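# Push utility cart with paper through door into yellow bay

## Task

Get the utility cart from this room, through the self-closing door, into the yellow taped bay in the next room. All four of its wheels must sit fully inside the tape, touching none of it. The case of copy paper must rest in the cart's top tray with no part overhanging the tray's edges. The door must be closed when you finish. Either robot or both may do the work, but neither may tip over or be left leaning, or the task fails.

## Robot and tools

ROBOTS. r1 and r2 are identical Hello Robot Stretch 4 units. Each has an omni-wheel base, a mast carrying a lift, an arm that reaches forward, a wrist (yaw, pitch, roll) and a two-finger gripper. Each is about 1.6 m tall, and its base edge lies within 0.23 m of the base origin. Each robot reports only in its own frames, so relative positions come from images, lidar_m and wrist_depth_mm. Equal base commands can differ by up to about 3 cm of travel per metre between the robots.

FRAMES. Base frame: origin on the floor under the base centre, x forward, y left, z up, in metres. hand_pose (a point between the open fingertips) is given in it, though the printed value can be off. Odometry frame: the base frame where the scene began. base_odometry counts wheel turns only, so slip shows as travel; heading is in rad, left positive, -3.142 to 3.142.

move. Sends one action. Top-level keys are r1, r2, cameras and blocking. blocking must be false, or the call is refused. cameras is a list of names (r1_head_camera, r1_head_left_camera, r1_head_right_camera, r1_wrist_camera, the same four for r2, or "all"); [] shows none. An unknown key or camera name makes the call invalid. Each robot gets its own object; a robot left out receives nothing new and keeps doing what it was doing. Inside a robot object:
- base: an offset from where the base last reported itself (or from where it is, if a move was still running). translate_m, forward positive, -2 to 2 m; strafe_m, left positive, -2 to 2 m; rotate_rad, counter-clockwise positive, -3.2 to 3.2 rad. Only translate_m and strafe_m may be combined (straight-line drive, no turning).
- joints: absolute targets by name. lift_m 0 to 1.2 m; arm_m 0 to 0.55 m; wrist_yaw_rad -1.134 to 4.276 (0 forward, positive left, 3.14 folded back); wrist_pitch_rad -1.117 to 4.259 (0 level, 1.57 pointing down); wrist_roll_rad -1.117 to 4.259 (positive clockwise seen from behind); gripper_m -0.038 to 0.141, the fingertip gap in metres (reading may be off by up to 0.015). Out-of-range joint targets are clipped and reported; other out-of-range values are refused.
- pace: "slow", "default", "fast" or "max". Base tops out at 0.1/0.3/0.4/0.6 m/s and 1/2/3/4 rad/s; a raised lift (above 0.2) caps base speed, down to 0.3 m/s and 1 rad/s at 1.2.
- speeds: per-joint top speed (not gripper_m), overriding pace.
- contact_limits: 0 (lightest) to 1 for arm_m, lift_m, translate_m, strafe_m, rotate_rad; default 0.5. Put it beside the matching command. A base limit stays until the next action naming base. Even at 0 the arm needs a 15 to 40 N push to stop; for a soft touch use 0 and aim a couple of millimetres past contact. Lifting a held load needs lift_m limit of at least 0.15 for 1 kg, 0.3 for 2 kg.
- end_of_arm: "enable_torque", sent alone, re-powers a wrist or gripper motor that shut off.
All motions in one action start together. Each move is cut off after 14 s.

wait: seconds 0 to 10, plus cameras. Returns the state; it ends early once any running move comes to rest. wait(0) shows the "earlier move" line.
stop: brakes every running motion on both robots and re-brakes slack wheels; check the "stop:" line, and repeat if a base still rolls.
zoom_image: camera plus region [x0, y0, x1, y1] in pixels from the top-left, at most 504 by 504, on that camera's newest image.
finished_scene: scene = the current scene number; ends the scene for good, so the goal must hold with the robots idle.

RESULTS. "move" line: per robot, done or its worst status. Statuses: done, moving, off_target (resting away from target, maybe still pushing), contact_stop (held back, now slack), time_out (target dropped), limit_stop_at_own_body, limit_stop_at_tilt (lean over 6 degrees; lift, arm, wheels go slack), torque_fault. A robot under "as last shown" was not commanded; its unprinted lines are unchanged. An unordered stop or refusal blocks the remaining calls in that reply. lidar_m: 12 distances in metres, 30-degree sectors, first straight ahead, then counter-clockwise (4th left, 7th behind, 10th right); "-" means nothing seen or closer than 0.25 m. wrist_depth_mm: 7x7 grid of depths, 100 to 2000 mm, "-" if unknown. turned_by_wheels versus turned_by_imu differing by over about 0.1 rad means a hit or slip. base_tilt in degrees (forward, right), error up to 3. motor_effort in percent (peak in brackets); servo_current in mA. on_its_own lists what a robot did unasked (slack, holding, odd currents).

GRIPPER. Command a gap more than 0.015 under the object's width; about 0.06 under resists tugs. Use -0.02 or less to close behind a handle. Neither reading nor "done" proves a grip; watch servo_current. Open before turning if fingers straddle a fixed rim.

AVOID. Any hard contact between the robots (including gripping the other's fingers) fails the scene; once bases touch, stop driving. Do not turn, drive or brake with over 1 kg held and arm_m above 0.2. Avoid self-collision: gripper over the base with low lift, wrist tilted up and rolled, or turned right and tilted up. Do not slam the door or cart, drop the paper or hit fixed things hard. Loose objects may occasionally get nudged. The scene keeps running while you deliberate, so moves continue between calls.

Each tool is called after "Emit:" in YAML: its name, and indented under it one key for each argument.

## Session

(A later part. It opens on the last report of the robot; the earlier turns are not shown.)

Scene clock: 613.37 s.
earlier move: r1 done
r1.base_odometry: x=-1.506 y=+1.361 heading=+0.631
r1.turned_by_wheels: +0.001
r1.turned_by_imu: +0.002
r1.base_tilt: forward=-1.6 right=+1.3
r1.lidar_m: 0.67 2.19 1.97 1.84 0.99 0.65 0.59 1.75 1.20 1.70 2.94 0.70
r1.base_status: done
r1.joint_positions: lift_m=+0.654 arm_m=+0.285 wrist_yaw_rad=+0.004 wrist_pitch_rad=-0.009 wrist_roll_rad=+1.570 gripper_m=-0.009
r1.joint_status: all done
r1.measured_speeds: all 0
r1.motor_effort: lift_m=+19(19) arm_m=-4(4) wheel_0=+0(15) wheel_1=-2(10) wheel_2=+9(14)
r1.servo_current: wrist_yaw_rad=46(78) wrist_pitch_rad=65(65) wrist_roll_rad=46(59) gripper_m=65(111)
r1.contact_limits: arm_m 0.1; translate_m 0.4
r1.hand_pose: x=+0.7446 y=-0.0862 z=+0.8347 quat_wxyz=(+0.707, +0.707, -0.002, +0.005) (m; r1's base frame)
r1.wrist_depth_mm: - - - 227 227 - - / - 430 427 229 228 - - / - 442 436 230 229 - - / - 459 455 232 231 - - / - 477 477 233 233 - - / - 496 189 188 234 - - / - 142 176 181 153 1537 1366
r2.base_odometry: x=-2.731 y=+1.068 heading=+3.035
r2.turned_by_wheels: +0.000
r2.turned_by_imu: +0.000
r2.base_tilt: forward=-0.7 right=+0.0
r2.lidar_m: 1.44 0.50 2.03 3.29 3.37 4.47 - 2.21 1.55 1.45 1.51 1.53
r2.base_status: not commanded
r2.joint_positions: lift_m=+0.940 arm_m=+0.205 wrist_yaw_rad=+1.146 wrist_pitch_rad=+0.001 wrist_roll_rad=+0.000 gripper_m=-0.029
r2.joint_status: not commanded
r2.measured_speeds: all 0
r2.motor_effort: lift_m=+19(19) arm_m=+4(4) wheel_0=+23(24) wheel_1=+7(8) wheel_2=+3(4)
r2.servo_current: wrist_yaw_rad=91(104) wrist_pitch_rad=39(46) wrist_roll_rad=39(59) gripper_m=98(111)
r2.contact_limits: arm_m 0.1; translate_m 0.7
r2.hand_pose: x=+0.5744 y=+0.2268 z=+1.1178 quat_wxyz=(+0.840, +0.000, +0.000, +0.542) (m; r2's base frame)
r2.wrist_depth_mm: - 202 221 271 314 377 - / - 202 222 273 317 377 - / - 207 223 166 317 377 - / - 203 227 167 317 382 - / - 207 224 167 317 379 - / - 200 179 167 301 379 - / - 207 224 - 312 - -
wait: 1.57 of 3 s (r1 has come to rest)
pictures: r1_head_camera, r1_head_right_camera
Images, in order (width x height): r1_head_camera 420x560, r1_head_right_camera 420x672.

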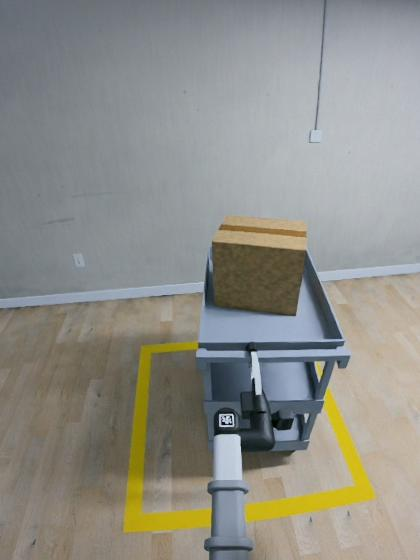

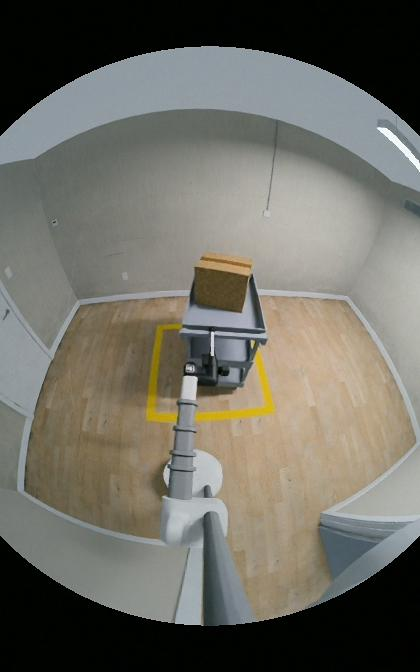

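Emit:
move:
  r1: {"base":{"translate_m":-0.08},"pace":"slow","contact_limits":{"translate_m":0.4}}
  blocking: false

Emit:
wait:
  seconds: 3
  cameras: ["r1_head_camera","r1_head_left_camera"]

Scene clock: 617.83 s.
move: r1 moving
r1.base_odometry: x=-1.517 y=+1.353 heading=+0.632
r1.turned_by_wheels: +0.001
r1.turned_by_imu: +0.001
r1.base_tilt: forward=-1.6 right=+1.3
r1.lidar_m: 0.68 2.22 1.97 1.83 0.99 0.64 0.57 1.79 1.20 1.65 2.91 0.72
r1.base_status: translate_m moving
r1.joint_positions: lift_m=+0.654 arm_m=+0.285 wrist_yaw_rad=+0.005 wrist_pitch_rad=-0.009 wrist_roll_rad=+1.570 gripper_m=-0.009
r1.joint_status: not commanded
r1.measured_speeds: translate_m=-0.049 strafe_m=+0.000 rotate_rad=+0.002 lift_m=+0.000 arm_m=+0.000 wrist_yaw_rad=+0.005 wrist_pitch_rad=+0.000 wrist_roll_rad=+0.000
r1.motor_effort: lift_m=+19(19) arm_m=-3(4) wheel_0=+0(3) wheel_1=-3(6) wheel_2=+14(16)
r1.servo_current: wrist_yaw_rad=52(59) wrist_pitch_rad=52(59) wrist_roll_rad=52(52) gripper_m=59(65)
r1.contact_limits: arm_m 0.1; translate_m 0.4
r1.hand_pose: x=+0.7447 y=-0.0860 z=+0.8347 quat_wxyz=(+0.707, +0.707, -0.001, +0.005) (m; r1's base frame)
r1.wrist_depth_mm: - - - 229 228 - - / - 430 430 230 229 - - / - 442 439 232 231 - - / - 459 455 232 232 - - / - 477 480 235 234 - - / - 496 188 187 234 - - / - 141 164 150 162 1537 1366
r2: as last shown
r2.base_tilt: forward=-0.8 right=+0.1
r2.lidar_m: 1.44 0.50 2.01 3.30 3.41 4.45 - 2.22 1.55 1.45 1.52 1.54
r2.motor_effort: lift_m=+19(19) arm_m=+4(4) wheel_0=+23(24) wheel_1=+7(7) wheel_2=+3(4)
r2.servo_current: wrist_yaw_rad=98(98) wrist_pitch_rad=39(46) wrist_roll_rad=46(59) gripper_m=104(111)
r2.contact_limits: arm_m 0.1; translate_m 0.7
r2.wrist_depth_mm: - 202 220 271 315 377 - / - 202 222 272 315 377 - / - 207 223 166 317 377 - / - 203 228 166 319 379 - / - 207 223 167 319 379 - / - 201 179 167 304 382 - / - 208 224 - 312 - -
pictures: none

Scene clock: 619.40 s.
earlier move: r1 done
r1.base_odometry: x=-1.571 y=+1.314 heading=+0.632
r1.turned_by_wheels: +0.000
r1.turned_by_imu: +0.001
r1.base_tilt: forward=-1.6 right=+1.3
r1.lidar_m: 0.66 2.31 1.97 1.83 0.86 0.58 0.49 1.80 1.13 1.53 2.91 0.71
r1.base_status: done
r1.joint_positions: lift_m=+0.654 arm_m=+0.285 wrist_yaw_rad=+0.006 wrist_pitch_rad=-0.009 wrist_roll_rad=+1.570 gripper_m=-0.009
r1.joint_status: not commanded
r1.measured_speeds: all 0
r1.motor_effort: lift_m=+19(19) arm_m=-3(4) wheel_0=+2(6) wheel_1=+0(6) wheel_2=+10(16)
r1.servo_current: wrist_yaw_rad=65(72) wrist_pitch_rad=52(65) wrist_roll_rad=46(65) gripper_m=59(65)
r1.contact_limits: arm_m 0.1; translate_m 0.4
r1.hand_pose: x=+0.7448 y=-0.0857 z=+0.8347 quat_wxyz=(+0.707, +0.707, -0.001, +0.005) (m; r1's base frame)
r1.wrist_depth_mm: - - - 239 239 1576 - / - - 439 239 238 - - / - 449 445 236 237 - - / - 462 452 236 236 - - / - 469 473 236 235 - - / - 484 187 188 234 - - / - 143 177 181 162 1576 -
r2.base_odometry: x=-2.731 y=+1.068 heading=+3.035
r2.turned_by_wheels: +0.000
r2.turned_by_imu: +0.000
r2.base_tilt: forward=-0.7 right=+0.0
r2.lidar_m: 1.43 0.49 2.04 3.29 3.38 4.48 - 2.20 1.54 1.44 1.50 1.53
r2.base_status: not commanded
r2.joint_positions: lift_m=+0.940 arm_m=+0.205 wrist_yaw_rad=+1.146 wrist_pitch_rad=+0.001 wrist_roll_rad=+0.000 gripper_m=-0.029
r2.joint_status: not commanded
r2.measured_speeds: all 0
r2.motor_effort: lift_m=+19(19) arm_m=+4(4) wheel_0=+24(24) wheel_1=+7(8) wheel_2=+3(4)
r2.servo_current: wrist_yaw_rad=91(104) wrist_pitch_rad=39(46) wrist_roll_rad=46(59) gripper_m=111(111)
r2.contact_limits: arm_m 0.1; translate_m 0.7
r2.hand_pose: x=+0.5744 y=+0.2268 z=+1.1178 quat_wxyz=(+0.840, +0.000, +0.000, +0.542) (m; r2's base frame)
r2.wrist_depth_mm: - 202 222 271 317 375 - / - 202 223 274 315 377 - / - 206 223 166 315 379 - / - 204 228 167 319 382 - / - 207 224 167 317 379 - / - 200 179 167 301 382 - / - 207 224 - 312 - -
wait: 1.57 of 3 s (r1 has come to rest)
pictures: r1_head_camera, r1_head_left_camera
Images, in order (width x height): r1_head_camera 420x560, r1_head_left_camera 420x672.

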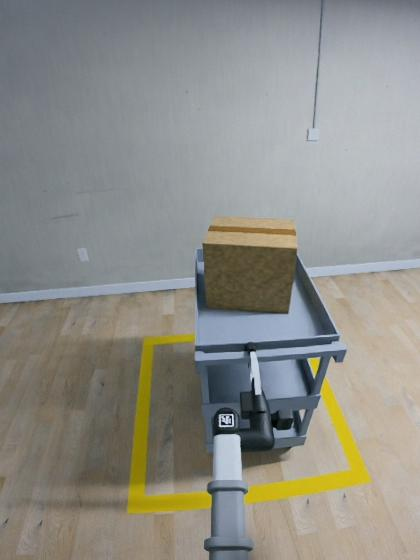

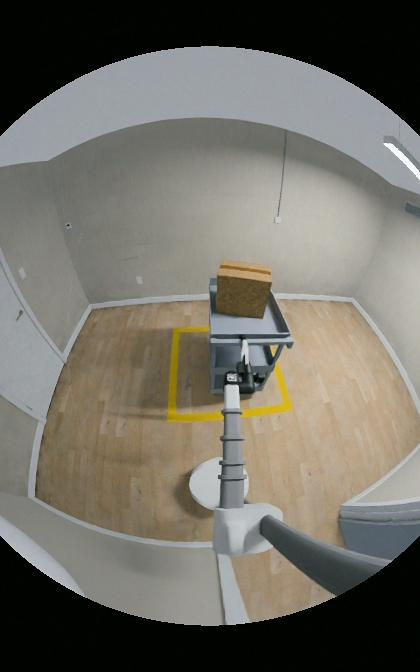

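Emit:
move:
  r1: {"joints":{"gripper_m":0.1}}
  r2: {"joints":{"gripper_m":0.1}}
  blocking: false

Emit:
wait:
  seconds: 3

Emit:
move:
  r1: {"joints":{"arm_m":0.06},"pace":"slow"}
  r2: {"base":{"translate_m":-0.06,"strafe_m":-0.12},"pace":"slow"}
  blocking: false

Emit:
wait:
  seconds: 3

Emit:
wait:
  seconds: 2
  cameras: ["r1_head_camera","r1_head_left_camera","r2_head_left_camera","r2_head_right_camera"]

Scene clock: 629.73 s.
move: r1 moving; r2 moving
r1.base_odometry: x=-1.571 y=+1.314 heading=+0.632
r1.turned_by_wheels: +0.000
r1.turned_by_imu: -0.001
r1.base_tilt: forward=-1.6 right=+1.3
r1.lidar_m: 0.66 2.31 1.97 1.82 0.84 0.57 0.49 1.80 1.16 1.50 2.94 0.72
r1.base_status: not commanded
r1.joint_positions: lift_m=+0.654 arm_m=+0.285 wrist_yaw_rad=+0.006 wrist_pitch_rad=-0.009 wrist_roll_rad=+1.570 gripper_m=+0.012
r1.joint_status: gripper_m moving
r1.measured_speeds: translate_m=+0.000 strafe_m=+0.000 rotate_rad=-0.001 lift_m=+0.000 arm_m=+0.000 wrist_yaw_rad=+0.000 wrist_pitch_rad=+0.000 wrist_roll_rad=+0.000
r1.motor_effort: lift_m=+19(19) arm_m=-2(4) wheel_0=+2(3) wheel_1=+0(1) wheel_2=+6(10)
r1.servo_current: wrist_yaw_rad=72(72) wrist_pitch_rad=52(59) wrist_roll_rad=65(65) gripper_m=72(72)
r1.contact_limits: arm_m 0.1; translate_m 0.4
r1.hand_pose: x=+0.7448 y=-0.0857 z=+0.8347 quat_wxyz=(+0.707, +0.707, -0.001, +0.005) (m; r1's base frame)
r1.wrist_depth_mm: - - - 242 241 1618 - / - - 439 239 240 - - / - 449 445 239 239 - - / - 459 455 239 238 - - / - 473 469 236 237 - - / - 484 190 196 182 - - / - 141 179 163 180 - -
r2.base_odometry: x=-2.731 y=+1.068 heading=+3.035
r2.turned_by_wheels: +0.000
r2.turned_by_imu: +0.000
r2.base_tilt: forward=-0.7 right=+0.0
r2.lidar_m: 1.43 0.49 2.02 3.29 3.37 4.44 - 2.22 1.55 1.46 1.48 1.54
r2.base_status: not commanded
r2.joint_positions: lift_m=+0.940 arm_m=+0.205 wrist_yaw_rad=+1.146 wrist_pitch_rad=+0.001 wrist_roll_rad=+0.000 gripper_m=-0.003
r2.joint_status: gripper_m moving
r2.measured_speeds: translate_m=+0.000 strafe_m=-0.001 rotate_rad=-0.003 lift_m=+0.000 arm_m=+0.000 wrist_yaw_rad=+0.000 wrist_pitch_rad=+0.000 wrist_roll_rad=+0.000
r2.motor_effort: lift_m=+19(19) arm_m=+4(4) wheel_0=+19(23) wheel_1=+7(8) wheel_2=+3(4)
r2.servo_current: wrist_yaw_rad=85(98) wrist_pitch_rad=39(46) wrist_roll_rad=39(52) gripper_m=98(104)
r2.contact_limits: arm_m 0.1; translate_m 0.7
r2.hand_pose: x=+0.5744 y=+0.2268 z=+1.1178 quat_wxyz=(+0.840, +0.000, +0.000, +0.542) (m; r2's base frame)
r2.wrist_depth_mm: - 204 224 277 322 387 - / - 205 224 278 322 387 - / - 211 226 278 322 387 - / - 206 230 279 324 389 - / - 211 227 172 325 389 - / - 204 181 182 315 392 - / - 211 228 - 130 - -
pictures: none

Scene clock: 631.10 s.
earlier move: r1 done; r2 moving
r1.base_odometry: x=-1.571 y=+1.314 heading=+0.631
r1.turned_by_wheels: +0.000
r1.turned_by_imu: +0.000
r1.base_tilt: forward=-1.6 right=+1.3
r1.lidar_m: 0.68 2.29 1.98 1.83 0.85 0.57 0.51 1.78 1.12 1.47 2.94 0.74
r1.base_status: not commanded
r1.joint_positions: lift_m=+0.654 arm_m=+0.285 wrist_yaw_rad=+0.003 wrist_pitch_rad=+0.000 wrist_roll_rad=+1.570 gripper_m=+0.100
r1.joint_status: all done
r1.measured_speeds: all 0
r1.motor_effort: lift_m=+19(19) arm_m=+4(4) wheel_0=+2(3) wheel_1=+0(1) wheel_2=+2(10)
r1.servo_current: wrist_yaw_rad=52(72) wrist_pitch_rad=39(59) wrist_roll_rad=52(65) gripper_m=39(78)
r1.contact_limits: arm_m 0.1; translate_m 0.4
r1.hand_pose: x=+0.7445 y=-0.0867 z=+0.8323 quat_wxyz=(+0.707, +0.707, +0.001, +0.001) (m; r1's base frame)
r1.wrist_depth_mm: - - - 255 - 1661 - / - - - 253 - - - / - 445 449 251 251 - - / - 455 455 248 250 - - / - 469 459 247 246 - - / - 473 186 243 193 - - / - 162 183 144 - - -
r2.base_odometry: x=-2.731 y=+1.068 heading=+3.034
r2.turned_by_wheels: +0.000
r2.turned_by_imu: +0.000
r2.base_tilt: forward=-0.7 right=+0.0
r2.lidar_m: 1.45 0.51 2.02 3.29 3.36 4.41 - 2.20 1.56 1.45 1.51 1.55
r2.base_status: not commanded
r2.joint_positions: lift_m=+0.940 arm_m=+0.205 wrist_yaw_rad=+1.146 wrist_pitch_rad=+0.001 wrist_roll_rad=+0.000 gripper_m=+0.100
r2.joint_status: gripper_m moving
r2.measured_speeds: all 0
r2.motor_effort: lift_m=+19(19) arm_m=+4(4) wheel_0=+13(23) wheel_1=+8(8) wheel_2=+3(4)
r2.servo_current: wrist_yaw_rad=104(104) wrist_pitch_rad=46(46) wrist_roll_rad=59(59) gripper_m=52(124)
r2.contact_limits: arm_m 0.1; translate_m 0.7
r2.hand_pose: x=+0.5744 y=+0.2268 z=+1.1178 quat_wxyz=(+0.840, +0.000, +0.000, +0.542) (m; r2's base frame)
r2.wrist_depth_mm: - 239 198 314 370 - - / - 242 194 315 373 - - / - 242 196 317 379 - - / - 243 199 317 370 - - / - 244 200 320 366 - - / - 239 198 314 195 - - / - 236 208 - 389 - -
wait: 1.37 of 3 s (r1 has come to rest)
pictures: none

Scene clock: 631.60 s.
earlier move: r2 done
move: r1 moving; r2 moving
r1.base_odometry: x=-1.571 y=+1.314 heading=+0.631
r1.turned_by_wheels: +0.000
r1.turned_by_imu: +0.000
r1.base_tilt: forward=-1.6 right=+1.3
r1.lidar_m: 0.67 2.27 1.98 1.83 0.87 0.56 0.50 1.74 1.15 1.50 2.92 0.71
r1.base_status: not commanded
r1.joint_positions: lift_m=+0.654 arm_m=+0.272 wrist_yaw_rad=+0.003 wrist_pitch_rad=+0.000 wrist_roll_rad=+1.570 gripper_m=+0.100
r1.joint_status: arm_m moving
r1.measured_speeds: translate_m=+0.000 strafe_m=+0.000 rotate_rad=+0.000 lift_m=+0.000 arm_m=-0.049 wrist_yaw_rad=+0.000 wrist_pitch_rad=+0.000 wrist_roll_rad=+0.000
r1.motor_effort: lift_m=+18(19) arm_m=-3(6) wheel_0=+3(3) wheel_1=-1(1) wheel_2=+2(2)
r1.servo_current: wrist_yaw_rad=52(65) wrist_pitch_rad=39(46) wrist_roll_rad=52(59) gripper_m=39(52)
r1.contact_limits: translate_m 0.4
r1.hand_pose: x=+0.7319 y=-0.0867 z=+0.8322 quat_wxyz=(+0.707, +0.707, +0.001, +0.001) (m; r1's base frame)
r1.wrist_depth_mm: - - 203 264 - 1661 - / - - - 263 - - - / - 455 459 259 262 - - / - 469 466 258 259 - - / - 480 469 256 258 - - / - 484 196 254 193 - - / - 162 504 144 - - -
r2.base_odometry: x=-2.725 y=+1.079 heading=+3.035
r2.turned_by_wheels: +0.001
r2.turned_by_imu: +0.001
r2.base_tilt: forward=-0.7 right=+0.0
r2.lidar_m: 1.46 0.51 2.03 3.30 3.36 4.48 - 2.20 1.53 1.45 1.48 1.53
r2.base_status: translate_m moving; strafe_m moving
r2.joint_positions: lift_m=+0.940 arm_m=+0.205 wrist_yaw_rad=+1.146 wrist_pitch_rad=+0.001 wrist_roll_rad=+0.000 gripper_m=+0.100
r2.joint_status: all done
r2.measured_speeds: translate_m=-0.022 strafe_m=-0.045 rotate_rad=+0.004 lift_m=+0.000 arm_m=+0.000 wrist_yaw_rad=+0.000 wrist_pitch_rad=+0.000 wrist_roll_rad=+0.000
r2.motor_effort: lift_m=+19(19) arm_m=+3(4) wheel_0=+11(17) wheel_1=-5(5) wheel_2=+9(12)
r2.servo_current: wrist_yaw_rad=85(104) wrist_pitch_rad=39(46) wrist_roll_rad=46(65) gripper_m=52(59)
r2.contact_limits: arm_m 0.1
r2.hand_pose: x=+0.5744 y=+0.2268 z=+1.1178 quat_wxyz=(+0.840, +0.000, +0.000, +0.542) (m; r2's base frame)
r2.wrist_depth_mm: - 255 214 330 379 - - / - 255 215 332 382 - - / - 255 216 330 384 - - / - 257 215 334 382 - - / - 258 216 336 377 - - / - 254 213 329 195 - - / - 272 277 - - - -
pictures: none

Scene clock: 633.73 s.
earlier move: r1 moving; r2 done
r1.base_odometry: x=-1.571 y=+1.314 heading=+0.631
r1.turned_by_wheels: +0.000
r1.turned_by_imu: +0.000
r1.base_tilt: forward=-1.6 right=+1.3
r1.lidar_m: 0.66 2.27 1.99 1.83 0.86 0.57 0.50 1.28 1.14 1.51 2.91 0.72
r1.base_status: not commanded
r1.joint_positions: lift_m=+0.654 arm_m=+0.079 wrist_yaw_rad=+0.003 wrist_pitch_rad=+0.000 wrist_roll_rad=+1.570 gripper_m=+0.100
r1.joint_status: arm_m moving
r1.measured_speeds: translate_m=+0.000 strafe_m=+0.000 rotate_rad=+0.000 lift_m=+0.000 arm_m=-0.063 wrist_yaw_rad=+0.000 wrist_pitch_rad=+0.000 wrist_roll_rad=+0.000
r1.motor_effort: lift_m=+19(19) arm_m=-5(8) wheel_0=+2(3) wheel_1=+0(1) wheel_2=+2(2)
r1.servo_current: wrist_yaw_rad=72(78) wrist_pitch_rad=39(52) wrist_roll_rad=52(72) gripper_m=39(52)
r1.contact_limits: translate_m 0.4
r1.hand_pose: x=+0.5384 y=-0.0867 z=+0.8322 quat_wxyz=(+0.707, +0.707, +0.001, +0.001) (m; r1's base frame)
r1.wrist_depth_mm: - - - 459 - 473 462 / - - - 455 - - 455 / - - 661 - - - 459 / - 654 661 389 - - 452 / - - 668 384 - - 449 / - 193 216 384 189 - - / - 144 - 144 452 449 -
r2.base_odometry: x=-2.659 y=+1.181 heading=+3.035
r2.turned_by_wheels: -0.001
r2.turned_by_imu: -0.001
r2.base_tilt: forward=-0.7 right=+0.1
r2.lidar_m: 1.53 1.27 1.09 3.41 3.51 4.56 - 2.04 1.45 1.32 1.41 1.62
r2.base_status: done
r2.joint_positions: lift_m=+0.940 arm_m=+0.205 wrist_yaw_rad=+1.133 wrist_pitch_rad=+0.001 wrist_roll_rad=+0.000 gripper_m=+0.100
r2.joint_status: all done
r2.measured_speeds: all 0
r2.motor_effort: lift_m=+19(19) arm_m=+4(4) wheel_0=+3(17) wheel_1=-4(9) wheel_2=+5(12)
r2.servo_current: wrist_yaw_rad=33(104) wrist_pitch_rad=39(46) wrist_roll_rad=46(65) gripper_m=46(59)
r2.contact_limits: arm_m 0.1
r2.hand_pose: x=+0.5773 y=+0.2241 z=+1.1178 quat_wxyz=(+0.844, +0.000, +0.000, +0.537) (m; r2's base frame)
r2.wrist_depth_mm: - - - - - - - / - - - - - - - / - - 946 - - - - / - - 960 - - - - / - - 960 - - - - / - - 188 - 185 - - / - - - - - - -
wait: 2.13 of 3 s (r2 has come to rest)
pictures: none

Scene clock: 634.63 s.
earlier move: r1 done
r1.base_odometry: x=-1.571 y=+1.314 heading=+0.631
r1.turned_by_wheels: +0.000
r1.turned_by_imu: +0.000
r1.base_tilt: forward=-1.6 right=+1.3
r1.lidar_m: 0.67 2.27 1.95 1.82 0.84 0.55 0.50 1.14 1.11 1.49 2.93 0.72
r1.base_status: not commanded
r1.joint_positions: lift_m=+0.654 arm_m=+0.060 wrist_yaw_rad=+0.003 wrist_pitch_rad=+0.000 wrist_roll_rad=+1.570 gripper_m=+0.100
r1.joint_status: all done
r1.measured_speeds: all 0
r1.motor_effort: lift_m=+19(19) arm_m=-4(8) wheel_0=+2(3) wheel_1=+0(1) wheel_2=+2(2)
r1.servo_current: wrist_yaw_rad=39(78) wrist_pitch_rad=46(52) wrist_roll_rad=46(72) gripper_m=46(52)
r1.contact_limits: translate_m 0.4
r1.hand_pose: x=+0.5196 y=-0.0867 z=+0.8322 quat_wxyz=(+0.707, +0.707, +0.001, +0.001) (m; r1's base frame)
r1.wrist_depth_mm: - - - 477 504 504 488 / - - - 477 - - 480 / - - - 413 - - 477 / - - 683 413 - - 473 / - - 699 404 1060 - 466 / - 191 213 404 189 - 466 / - 144 - 144 - 466 -
r2.base_odometry: x=-2.659 y=+1.181 heading=+3.035
r2.turned_by_wheels: +0.000
r2.turned_by_imu: +0.000
r2.base_tilt: forward=-0.7 right=+0.1
r2.lidar_m: 1.52 1.43 1.40 3.39 3.52 4.58 - 2.05 1.44 1.34 1.38 1.62
r2.base_status: done
r2.joint_positions: lift_m=+0.940 arm_m=+0.205 wrist_yaw_rad=+1.133 wrist_pitch_rad=+0.001 wrist_roll_rad=+0.000 gripper_m=+0.100
r2.joint_status: all done
r2.measured_speeds: all 0
r2.motor_effort: lift_m=+19(19) arm_m=+4(4) wheel_0=+3(17) wheel_1=-4(9) wheel_2=+5(12)
r2.servo_current: wrist_yaw_rad=46(104) wrist_pitch_rad=46(46) wrist_roll_rad=52(65) gripper_m=46(59)
r2.contact_limits: arm_m 0.1
r2.hand_pose: x=+0.5773 y=+0.2241 z=+1.1178 quat_wxyz=(+0.844, +0.000, +0.000, +0.537) (m; r2's base frame)
r2.wrist_depth_mm: - - - - - - - / - - - - - - - / - - - - - - - / - - - - - - - / - - - - - - - / - - 193 - 185 - - / - - - - - - -
wait: 0.90 of 2 s (r1 has come to rest)
pictures: r1_head_camera, r1_head_left_camera, r2_head_left_camera, r2_head_right_camera
Images, in order (width x height): r1_head_camera 420x560, r1_head_left_camera 420x672, r2_head_left_camera 420x672, r2_head_right_camera 420x672.

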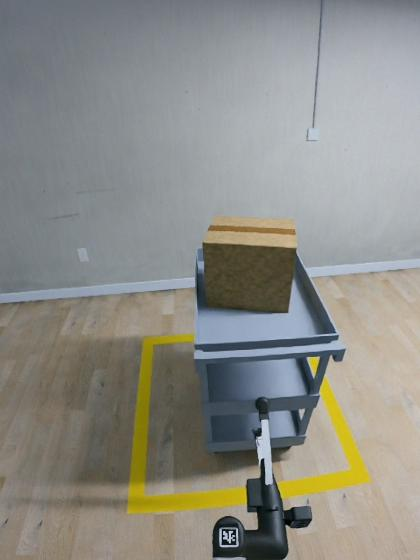

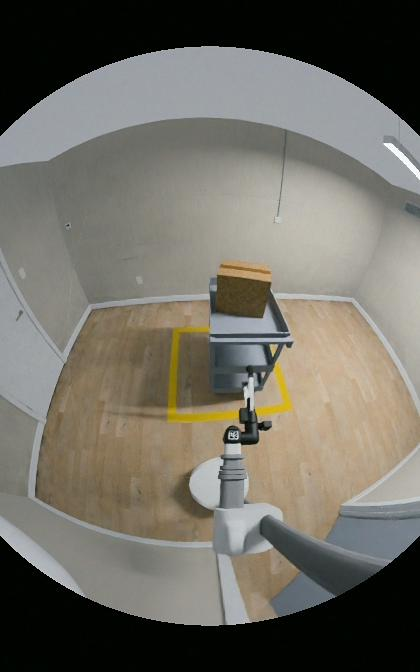

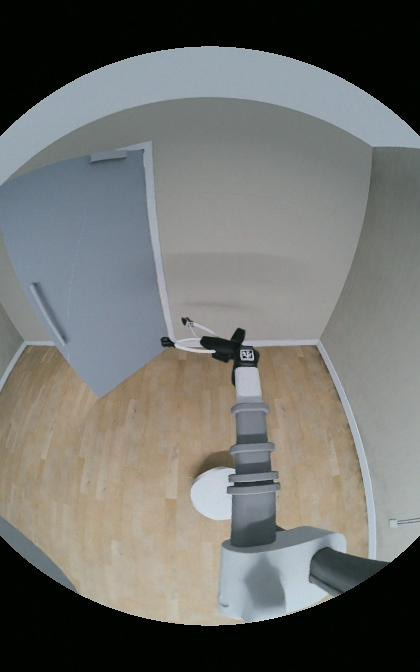

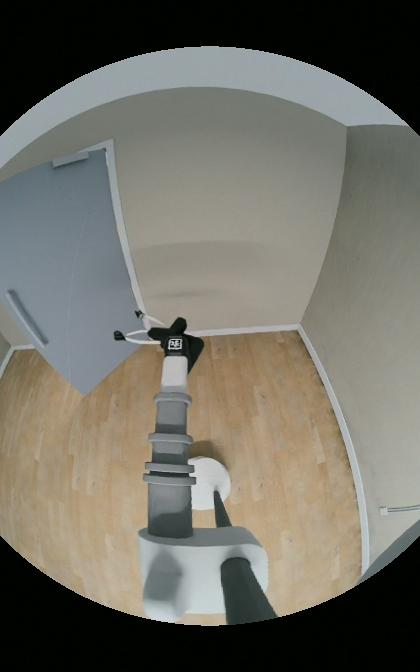

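Emit:
move:
  r1: {"base":{"strafe_m":-0.7,"translate_m":0.05}}
  blocking: false

Emit:
wait:
  seconds: 4
  cameras: ["r1_head_camera"]

Emit:
wait:
  seconds: 3
  cameras: ["r1_head_camera","r2_head_left_camera","r1_head_right_camera"]

Emit:
zoom_image:
  camera: "r1_head_camera"
  region: [0, 200, 250, 500]

Scene clock: 647.17 s.
move: r1 moving
r1.base_odometry: x=-1.549 y=+1.287 heading=+0.631
r1.turned_by_wheels: +0.000
r1.turned_by_imu: -0.001
r1.base_tilt: forward=-1.6 right=+1.3
r1.lidar_m: 0.67 2.28 2.02 1.86 0.86 0.54 0.48 0.60 0.79 1.52 2.87 0.71
r1.base_status: translate_m moving; strafe_m moving
r1.joint_positions: lift_m=+0.654 arm_m=+0.060 wrist_yaw_rad=+0.003 wrist_pitch_rad=+0.000 wrist_roll_rad=+1.570 gripper_m=+0.100
r1.joint_status: not commanded
r1.measured_speeds: translate_m=+0.010 strafe_m=-0.136 rotate_rad=-0.003 lift_m=+0.000 arm_m=+0.000 wrist_yaw_rad=+0.000 wrist_pitch_rad=+0.000 wrist_roll_rad=+0.000
r1.motor_effort: lift_m=+19(19) arm_m=-4(5) wheel_0=+12(12) wheel_1=-9(10) wheel_2=-5(5)
r1.servo_current: wrist_yaw_rad=33(72) wrist_pitch_rad=39(46) wrist_roll_rad=52(59) gripper_m=46(46)
r1.hand_pose: x=+0.5196 y=-0.0867 z=+0.8322 quat_wxyz=(+0.707, +0.707, +0.001, +0.001) (m; r1's base frame)
r1.wrist_depth_mm: - - - - - 1537 1098 / - - - 477 - 484 480 / - - - 413 - - 477 / - - 676 407 - - 473 / - - 699 404 1060 - 469 / - 192 216 404 189 - 466 / - 144 - 144 - 477 -
r2: as last shown
r2.turned_by_imu: +0.001
r2.lidar_m: 1.51 1.57 2.04 3.42 3.49 4.54 - 2.03 1.45 1.33 1.39 1.63
r2.motor_effort: lift_m=+19(19) arm_m=+4(4) wheel_0=+3(4) wheel_1=-4(4) wheel_2=+5(6)
r2.servo_current: wrist_yaw_rad=46(52) wrist_pitch_rad=39(46) wrist_roll_rad=39(59) gripper_m=52(59)
r2.contact_limits: arm_m 0.1
r2.wrist_depth_mm: - - - - - - - / - - - - - - - / - - - - - - - / - - - - - - - / - - - - - - - / - - 195 - 185 - - / - - - - - - -
pictures: none

Scene clock: 650.37 s.
earlier move: r1 done
r1.base_odometry: x=-1.118 y=+0.778 heading=+0.631
r1.turned_by_wheels: +0.000
r1.turned_by_imu: -0.004
r1.base_tilt: forward=-1.6 right=+1.3
r1.lidar_m: 2.28 0.75 0.90 2.53 0.82 0.60 0.57 0.58 0.63 1.41 2.21 2.47
r1.base_status: done
r1.joint_positions: lift_m=+0.654 arm_m=+0.060 wrist_yaw_rad=+0.003 wrist_pitch_rad=+0.000 wrist_roll_rad=+1.570 gripper_m=+0.100
r1.joint_status: not commanded
r1.measured_speeds: all 0
r1.motor_effort: lift_m=+19(19) arm_m=-4(5) wheel_0=+1(12) wheel_1=+0(11) wheel_2=-1(5)
r1.servo_current: wrist_yaw_rad=59(72) wrist_pitch_rad=46(52) wrist_roll_rad=39(72) gripper_m=46(52)
r1.hand_pose: x=+0.5196 y=-0.0867 z=+0.8322 quat_wxyz=(+0.707, +0.707, +0.001, +0.001) (m; r1's base frame)
r1.wrist_depth_mm: - - - - - 1661 1160 / - - - - - 1708 1182 / - - - - - 1661 1205 / - - - - - 1661 1182 / - - - - - 1756 1205 / - 190 195 - 192 1537 1205 / - 144 - 140 - 1464 1138
r2.base_odometry: x=-2.659 y=+1.181 heading=+3.035
r2.turned_by_wheels: +0.000
r2.turned_by_imu: +0.000
r2.base_tilt: forward=-0.6 right=+0.0
r2.lidar_m: 1.51 1.56 2.05 3.39 3.50 4.58 - 2.05 1.43 1.32 1.41 1.62
r2.base_status: not commanded
r2.joint_positions: lift_m=+0.940 arm_m=+0.205 wrist_yaw_rad=+1.133 wrist_pitch_rad=+0.001 wrist_roll_rad=+0.000 gripper_m=+0.100
r2.joint_status: not commanded
r2.measured_speeds: all 0
r2.motor_effort: lift_m=+19(19) arm_m=+3(4) wheel_0=+3(4) wheel_1=-4(4) wheel_2=+5(6)
r2.servo_current: wrist_yaw_rad=39(59) wrist_pitch_rad=39(46) wrist_roll_rad=46(59) gripper_m=52(65)
r2.contact_limits: arm_m 0.1
r2.hand_pose: x=+0.5773 y=+0.2241 z=+1.1178 quat_wxyz=(+0.844, +0.000, +0.000, +0.537) (m; r2's base frame)
r2.wrist_depth_mm: - - - - - - - / - - - - - - - / - - - - - - - / - - - - - - - / - - - - - - - / - - 195 - 185 - - / - - - - - - -
wait: 3.20 of 4 s (r1 has come to rest)
pictures: r1_head_camera
Images, in order (width x height): r1_head_camera 420x560.

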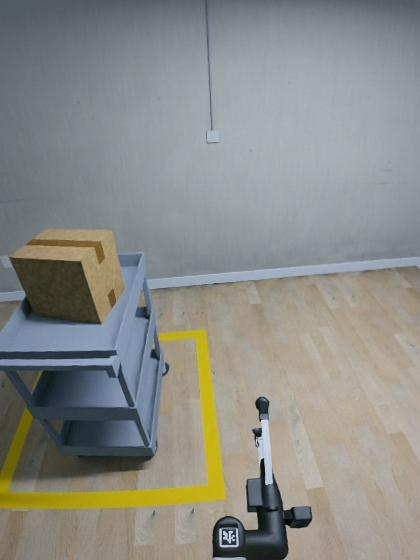

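Scene clock: 653.37 s.
r1.base_odometry: x=-1.118 y=+0.778 heading=+0.631
r1.turned_by_wheels: +0.000
r1.turned_by_imu: +0.000
r1.base_tilt: forward=-1.6 right=+1.3
r1.lidar_m: 2.28 0.74 0.93 2.54 0.84 0.63 0.57 0.58 0.65 1.43 2.20 2.47
r1.base_status: done
r1.joint_positions: lift_m=+0.654 arm_m=+0.060 wrist_yaw_rad=+0.003 wrist_pitch_rad=+0.000 wrist_roll_rad=+1.570 gripper_m=+0.100
r1.joint_status: not commanded
r1.measured_speeds: all 0
r1.motor_effort: lift_m=+19(19) arm_m=-4(5) wheel_0=+1(12) wheel_1=+0(11) wheel_2=-1(5)
r1.servo_current: wrist_yaw_rad=46(72) wrist_pitch_rad=39(52) wrist_roll_rad=39(72) gripper_m=39(52)
r1.hand_pose: x=+0.5196 y=-0.0867 z=+0.8322 quat_wxyz=(+0.707, +0.707, +0.001, +0.001) (m; r1's base frame)
r1.wrist_depth_mm: - - - - - 1661 1160 / - - - - - 1661 1182 / - - - - - 1708 1182 / - - - - - 1708 1229 / - - - - - 1708 1182 / - 190 196 - 193 1537 1229 / - 144 - 141 - 1464 1160
r2.base_odometry: x=-2.659 y=+1.181 heading=+3.035
r2.turned_by_wheels: +0.000
r2.turned_by_imu: +0.000
r2.base_tilt: forward=-0.7 right=+0.1
r2.lidar_m: 1.51 1.56 2.05 3.42 3.49 4.56 - 2.07 1.44 1.34 1.37 1.60
r2.base_status: not commanded
r2.joint_positions: lift_m=+0.940 arm_m=+0.205 wrist_yaw_rad=+1.133 wrist_pitch_rad=+0.001 wrist_roll_rad=+0.000 gripper_m=+0.100
r2.joint_status: not commanded
r2.measured_speeds: all 0
r2.motor_effort: lift_m=+19(19) arm_m=+4(4) wheel_0=+3(4) wheel_1=-4(4) wheel_2=+5(6)
r2.servo_current: wrist_yaw_rad=33(59) wrist_pitch_rad=33(46) wrist_roll_rad=39(59) gripper_m=46(65)
r2.contact_limits: arm_m 0.1
r2.hand_pose: x=+0.5773 y=+0.2241 z=+1.1178 quat_wxyz=(+0.844, +0.000, +0.000, +0.537) (m; r2's base frame)
r2.wrist_depth_mm: - - - - - - - / - - - - - - - / - - - - - - - / - - - - - - - / - - - - - - - / - - 196 - 185 - - / - - - - - - -
wait: 3.00 s; at rest by 0.27 s
pictures: r1_head_camera, r1_head_right_camera, r2_head_left_camera
Images, in order (width x height): r1_head_camera 420x560, r1_head_right_camera 420x672, r2_head_left_camera 420x672.

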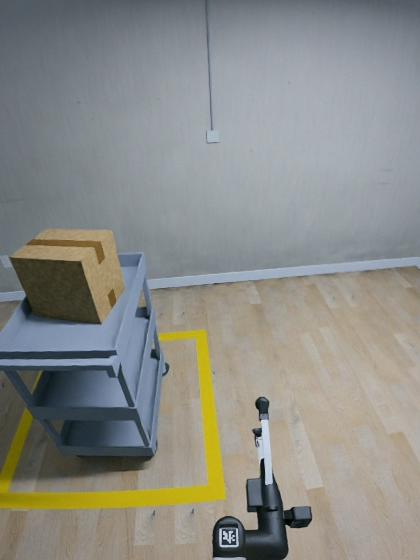

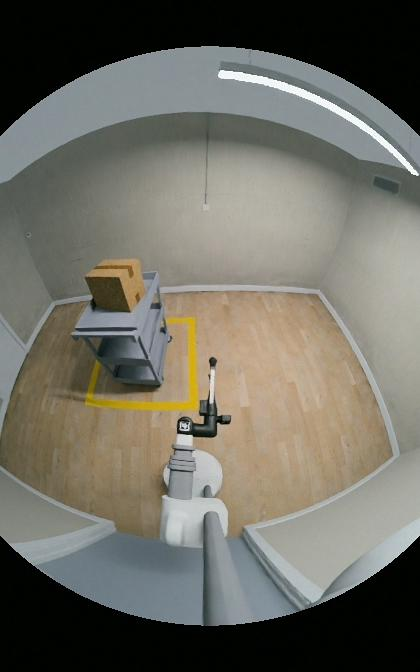

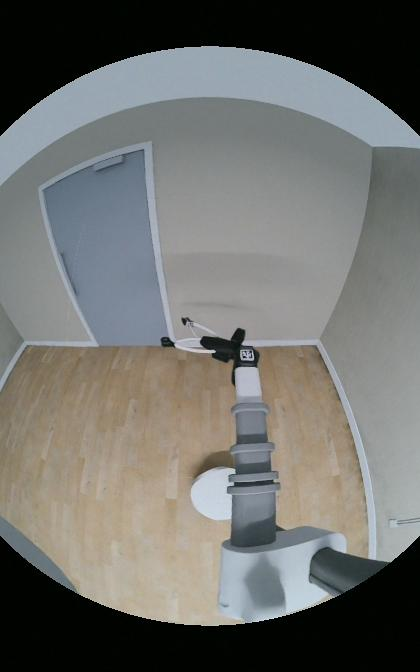

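Scaled by 1.680 from the camera's 420x560 image, which has a finer 600x800 frame.

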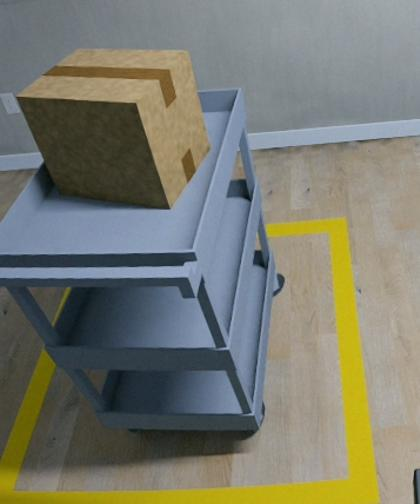

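Emit:
wait:
  seconds: 2
  cameras: ["r2_head_left_camera"]

Emit:
zoom_image:
  camera: "r2_head_left_camera"
  region: [0, 120, 220, 380]

Scene clock: 658.50 s.
r1.base_odometry: x=-1.118 y=+0.778 heading=+0.631
r1.turned_by_wheels: +0.000
r1.turned_by_imu: +0.000
r1.base_tilt: forward=-1.6 right=+1.3
r1.lidar_m: 2.28 0.73 0.90 2.53 0.84 0.61 0.57 0.57 0.66 1.43 2.21 2.49
r1.base_status: done
r1.joint_positions: lift_m=+0.654 arm_m=+0.060 wrist_yaw_rad=+0.003 wrist_pitch_rad=+0.000 wrist_roll_rad=+1.570 gripper_m=+0.100
r1.joint_status: not commanded
r1.measured_speeds: all 0
r1.motor_effort: lift_m=+19(19) arm_m=-5(5) wheel_0=+1(12) wheel_1=+0(11) wheel_2=-1(5)
r1.servo_current: wrist_yaw_rad=46(72) wrist_pitch_rad=46(52) wrist_roll_rad=39(72) gripper_m=39(52)
r1.hand_pose: x=+0.5196 y=-0.0867 z=+0.8322 quat_wxyz=(+0.707, +0.707, +0.001, +0.001) (m; r1's base frame)
r1.wrist_depth_mm: - - - - - 1618 1160 / - - - - - 1661 1182 / - - - - - 1661 1182 / - - - - - 1661 1182 / - - - - - 1708 1229 / - 190 195 - 193 1537 1229 / - 144 - 141 - 1464 1160
r2.base_odometry: x=-2.659 y=+1.181 heading=+3.035
r2.turned_by_wheels: +0.000
r2.turned_by_imu: +0.001
r2.base_tilt: forward=-0.7 right=+0.1
r2.lidar_m: 1.50 1.56 2.04 3.40 3.46 4.57 - 2.04 1.45 1.34 1.35 1.61
r2.base_status: not commanded
r2.joint_positions: lift_m=+0.940 arm_m=+0.205 wrist_yaw_rad=+1.133 wrist_pitch_rad=+0.001 wrist_roll_rad=+0.000 gripper_m=+0.100
r2.joint_status: not commanded
r2.measured_speeds: all 0
r2.motor_effort: lift_m=+19(19) arm_m=+4(4) wheel_0=+3(4) wheel_1=-4(4) wheel_2=+5(6)
r2.servo_current: wrist_yaw_rad=46(59) wrist_pitch_rad=33(46) wrist_roll_rad=46(59) gripper_m=52(65)
r2.contact_limits: arm_m 0.1
r2.hand_pose: x=+0.5773 y=+0.2241 z=+1.1178 quat_wxyz=(+0.844, +0.000, +0.000, +0.537) (m; r2's base frame)
r2.wrist_depth_mm: - - - - - - - / - - - - - - - / - - - - - - - / - - - - - - - / - - - - - - - / - - 195 - 185 - - / - - - - - - -
wait: 2.00 s; at rest from the start
pictures: r2_head_left_camera
Images, in order (width x height): r2_head_left_camera 420x672.

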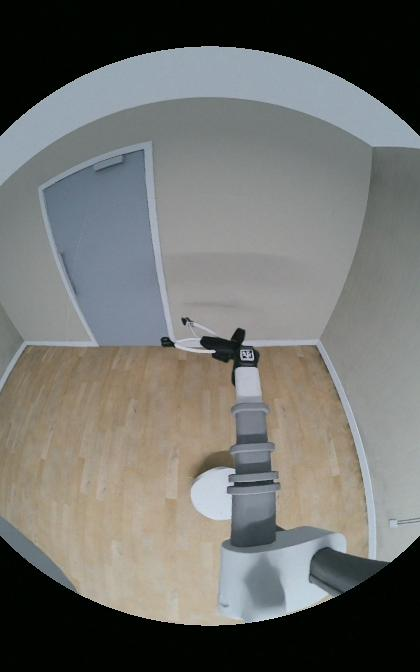

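Scaled by 1.938 from the camera's 420x672 image, which has a finer 600x960 frame.

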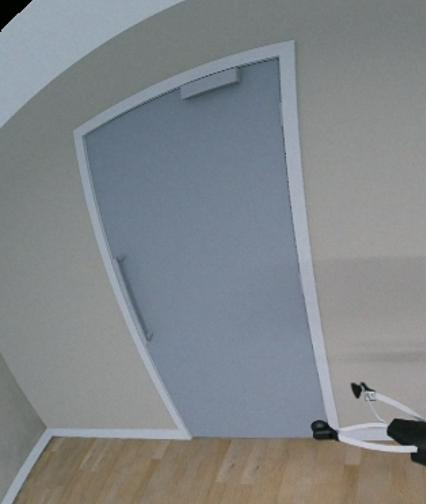

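Emit:
finished_scene:
  scene: 2

The scene is finished: the task was done.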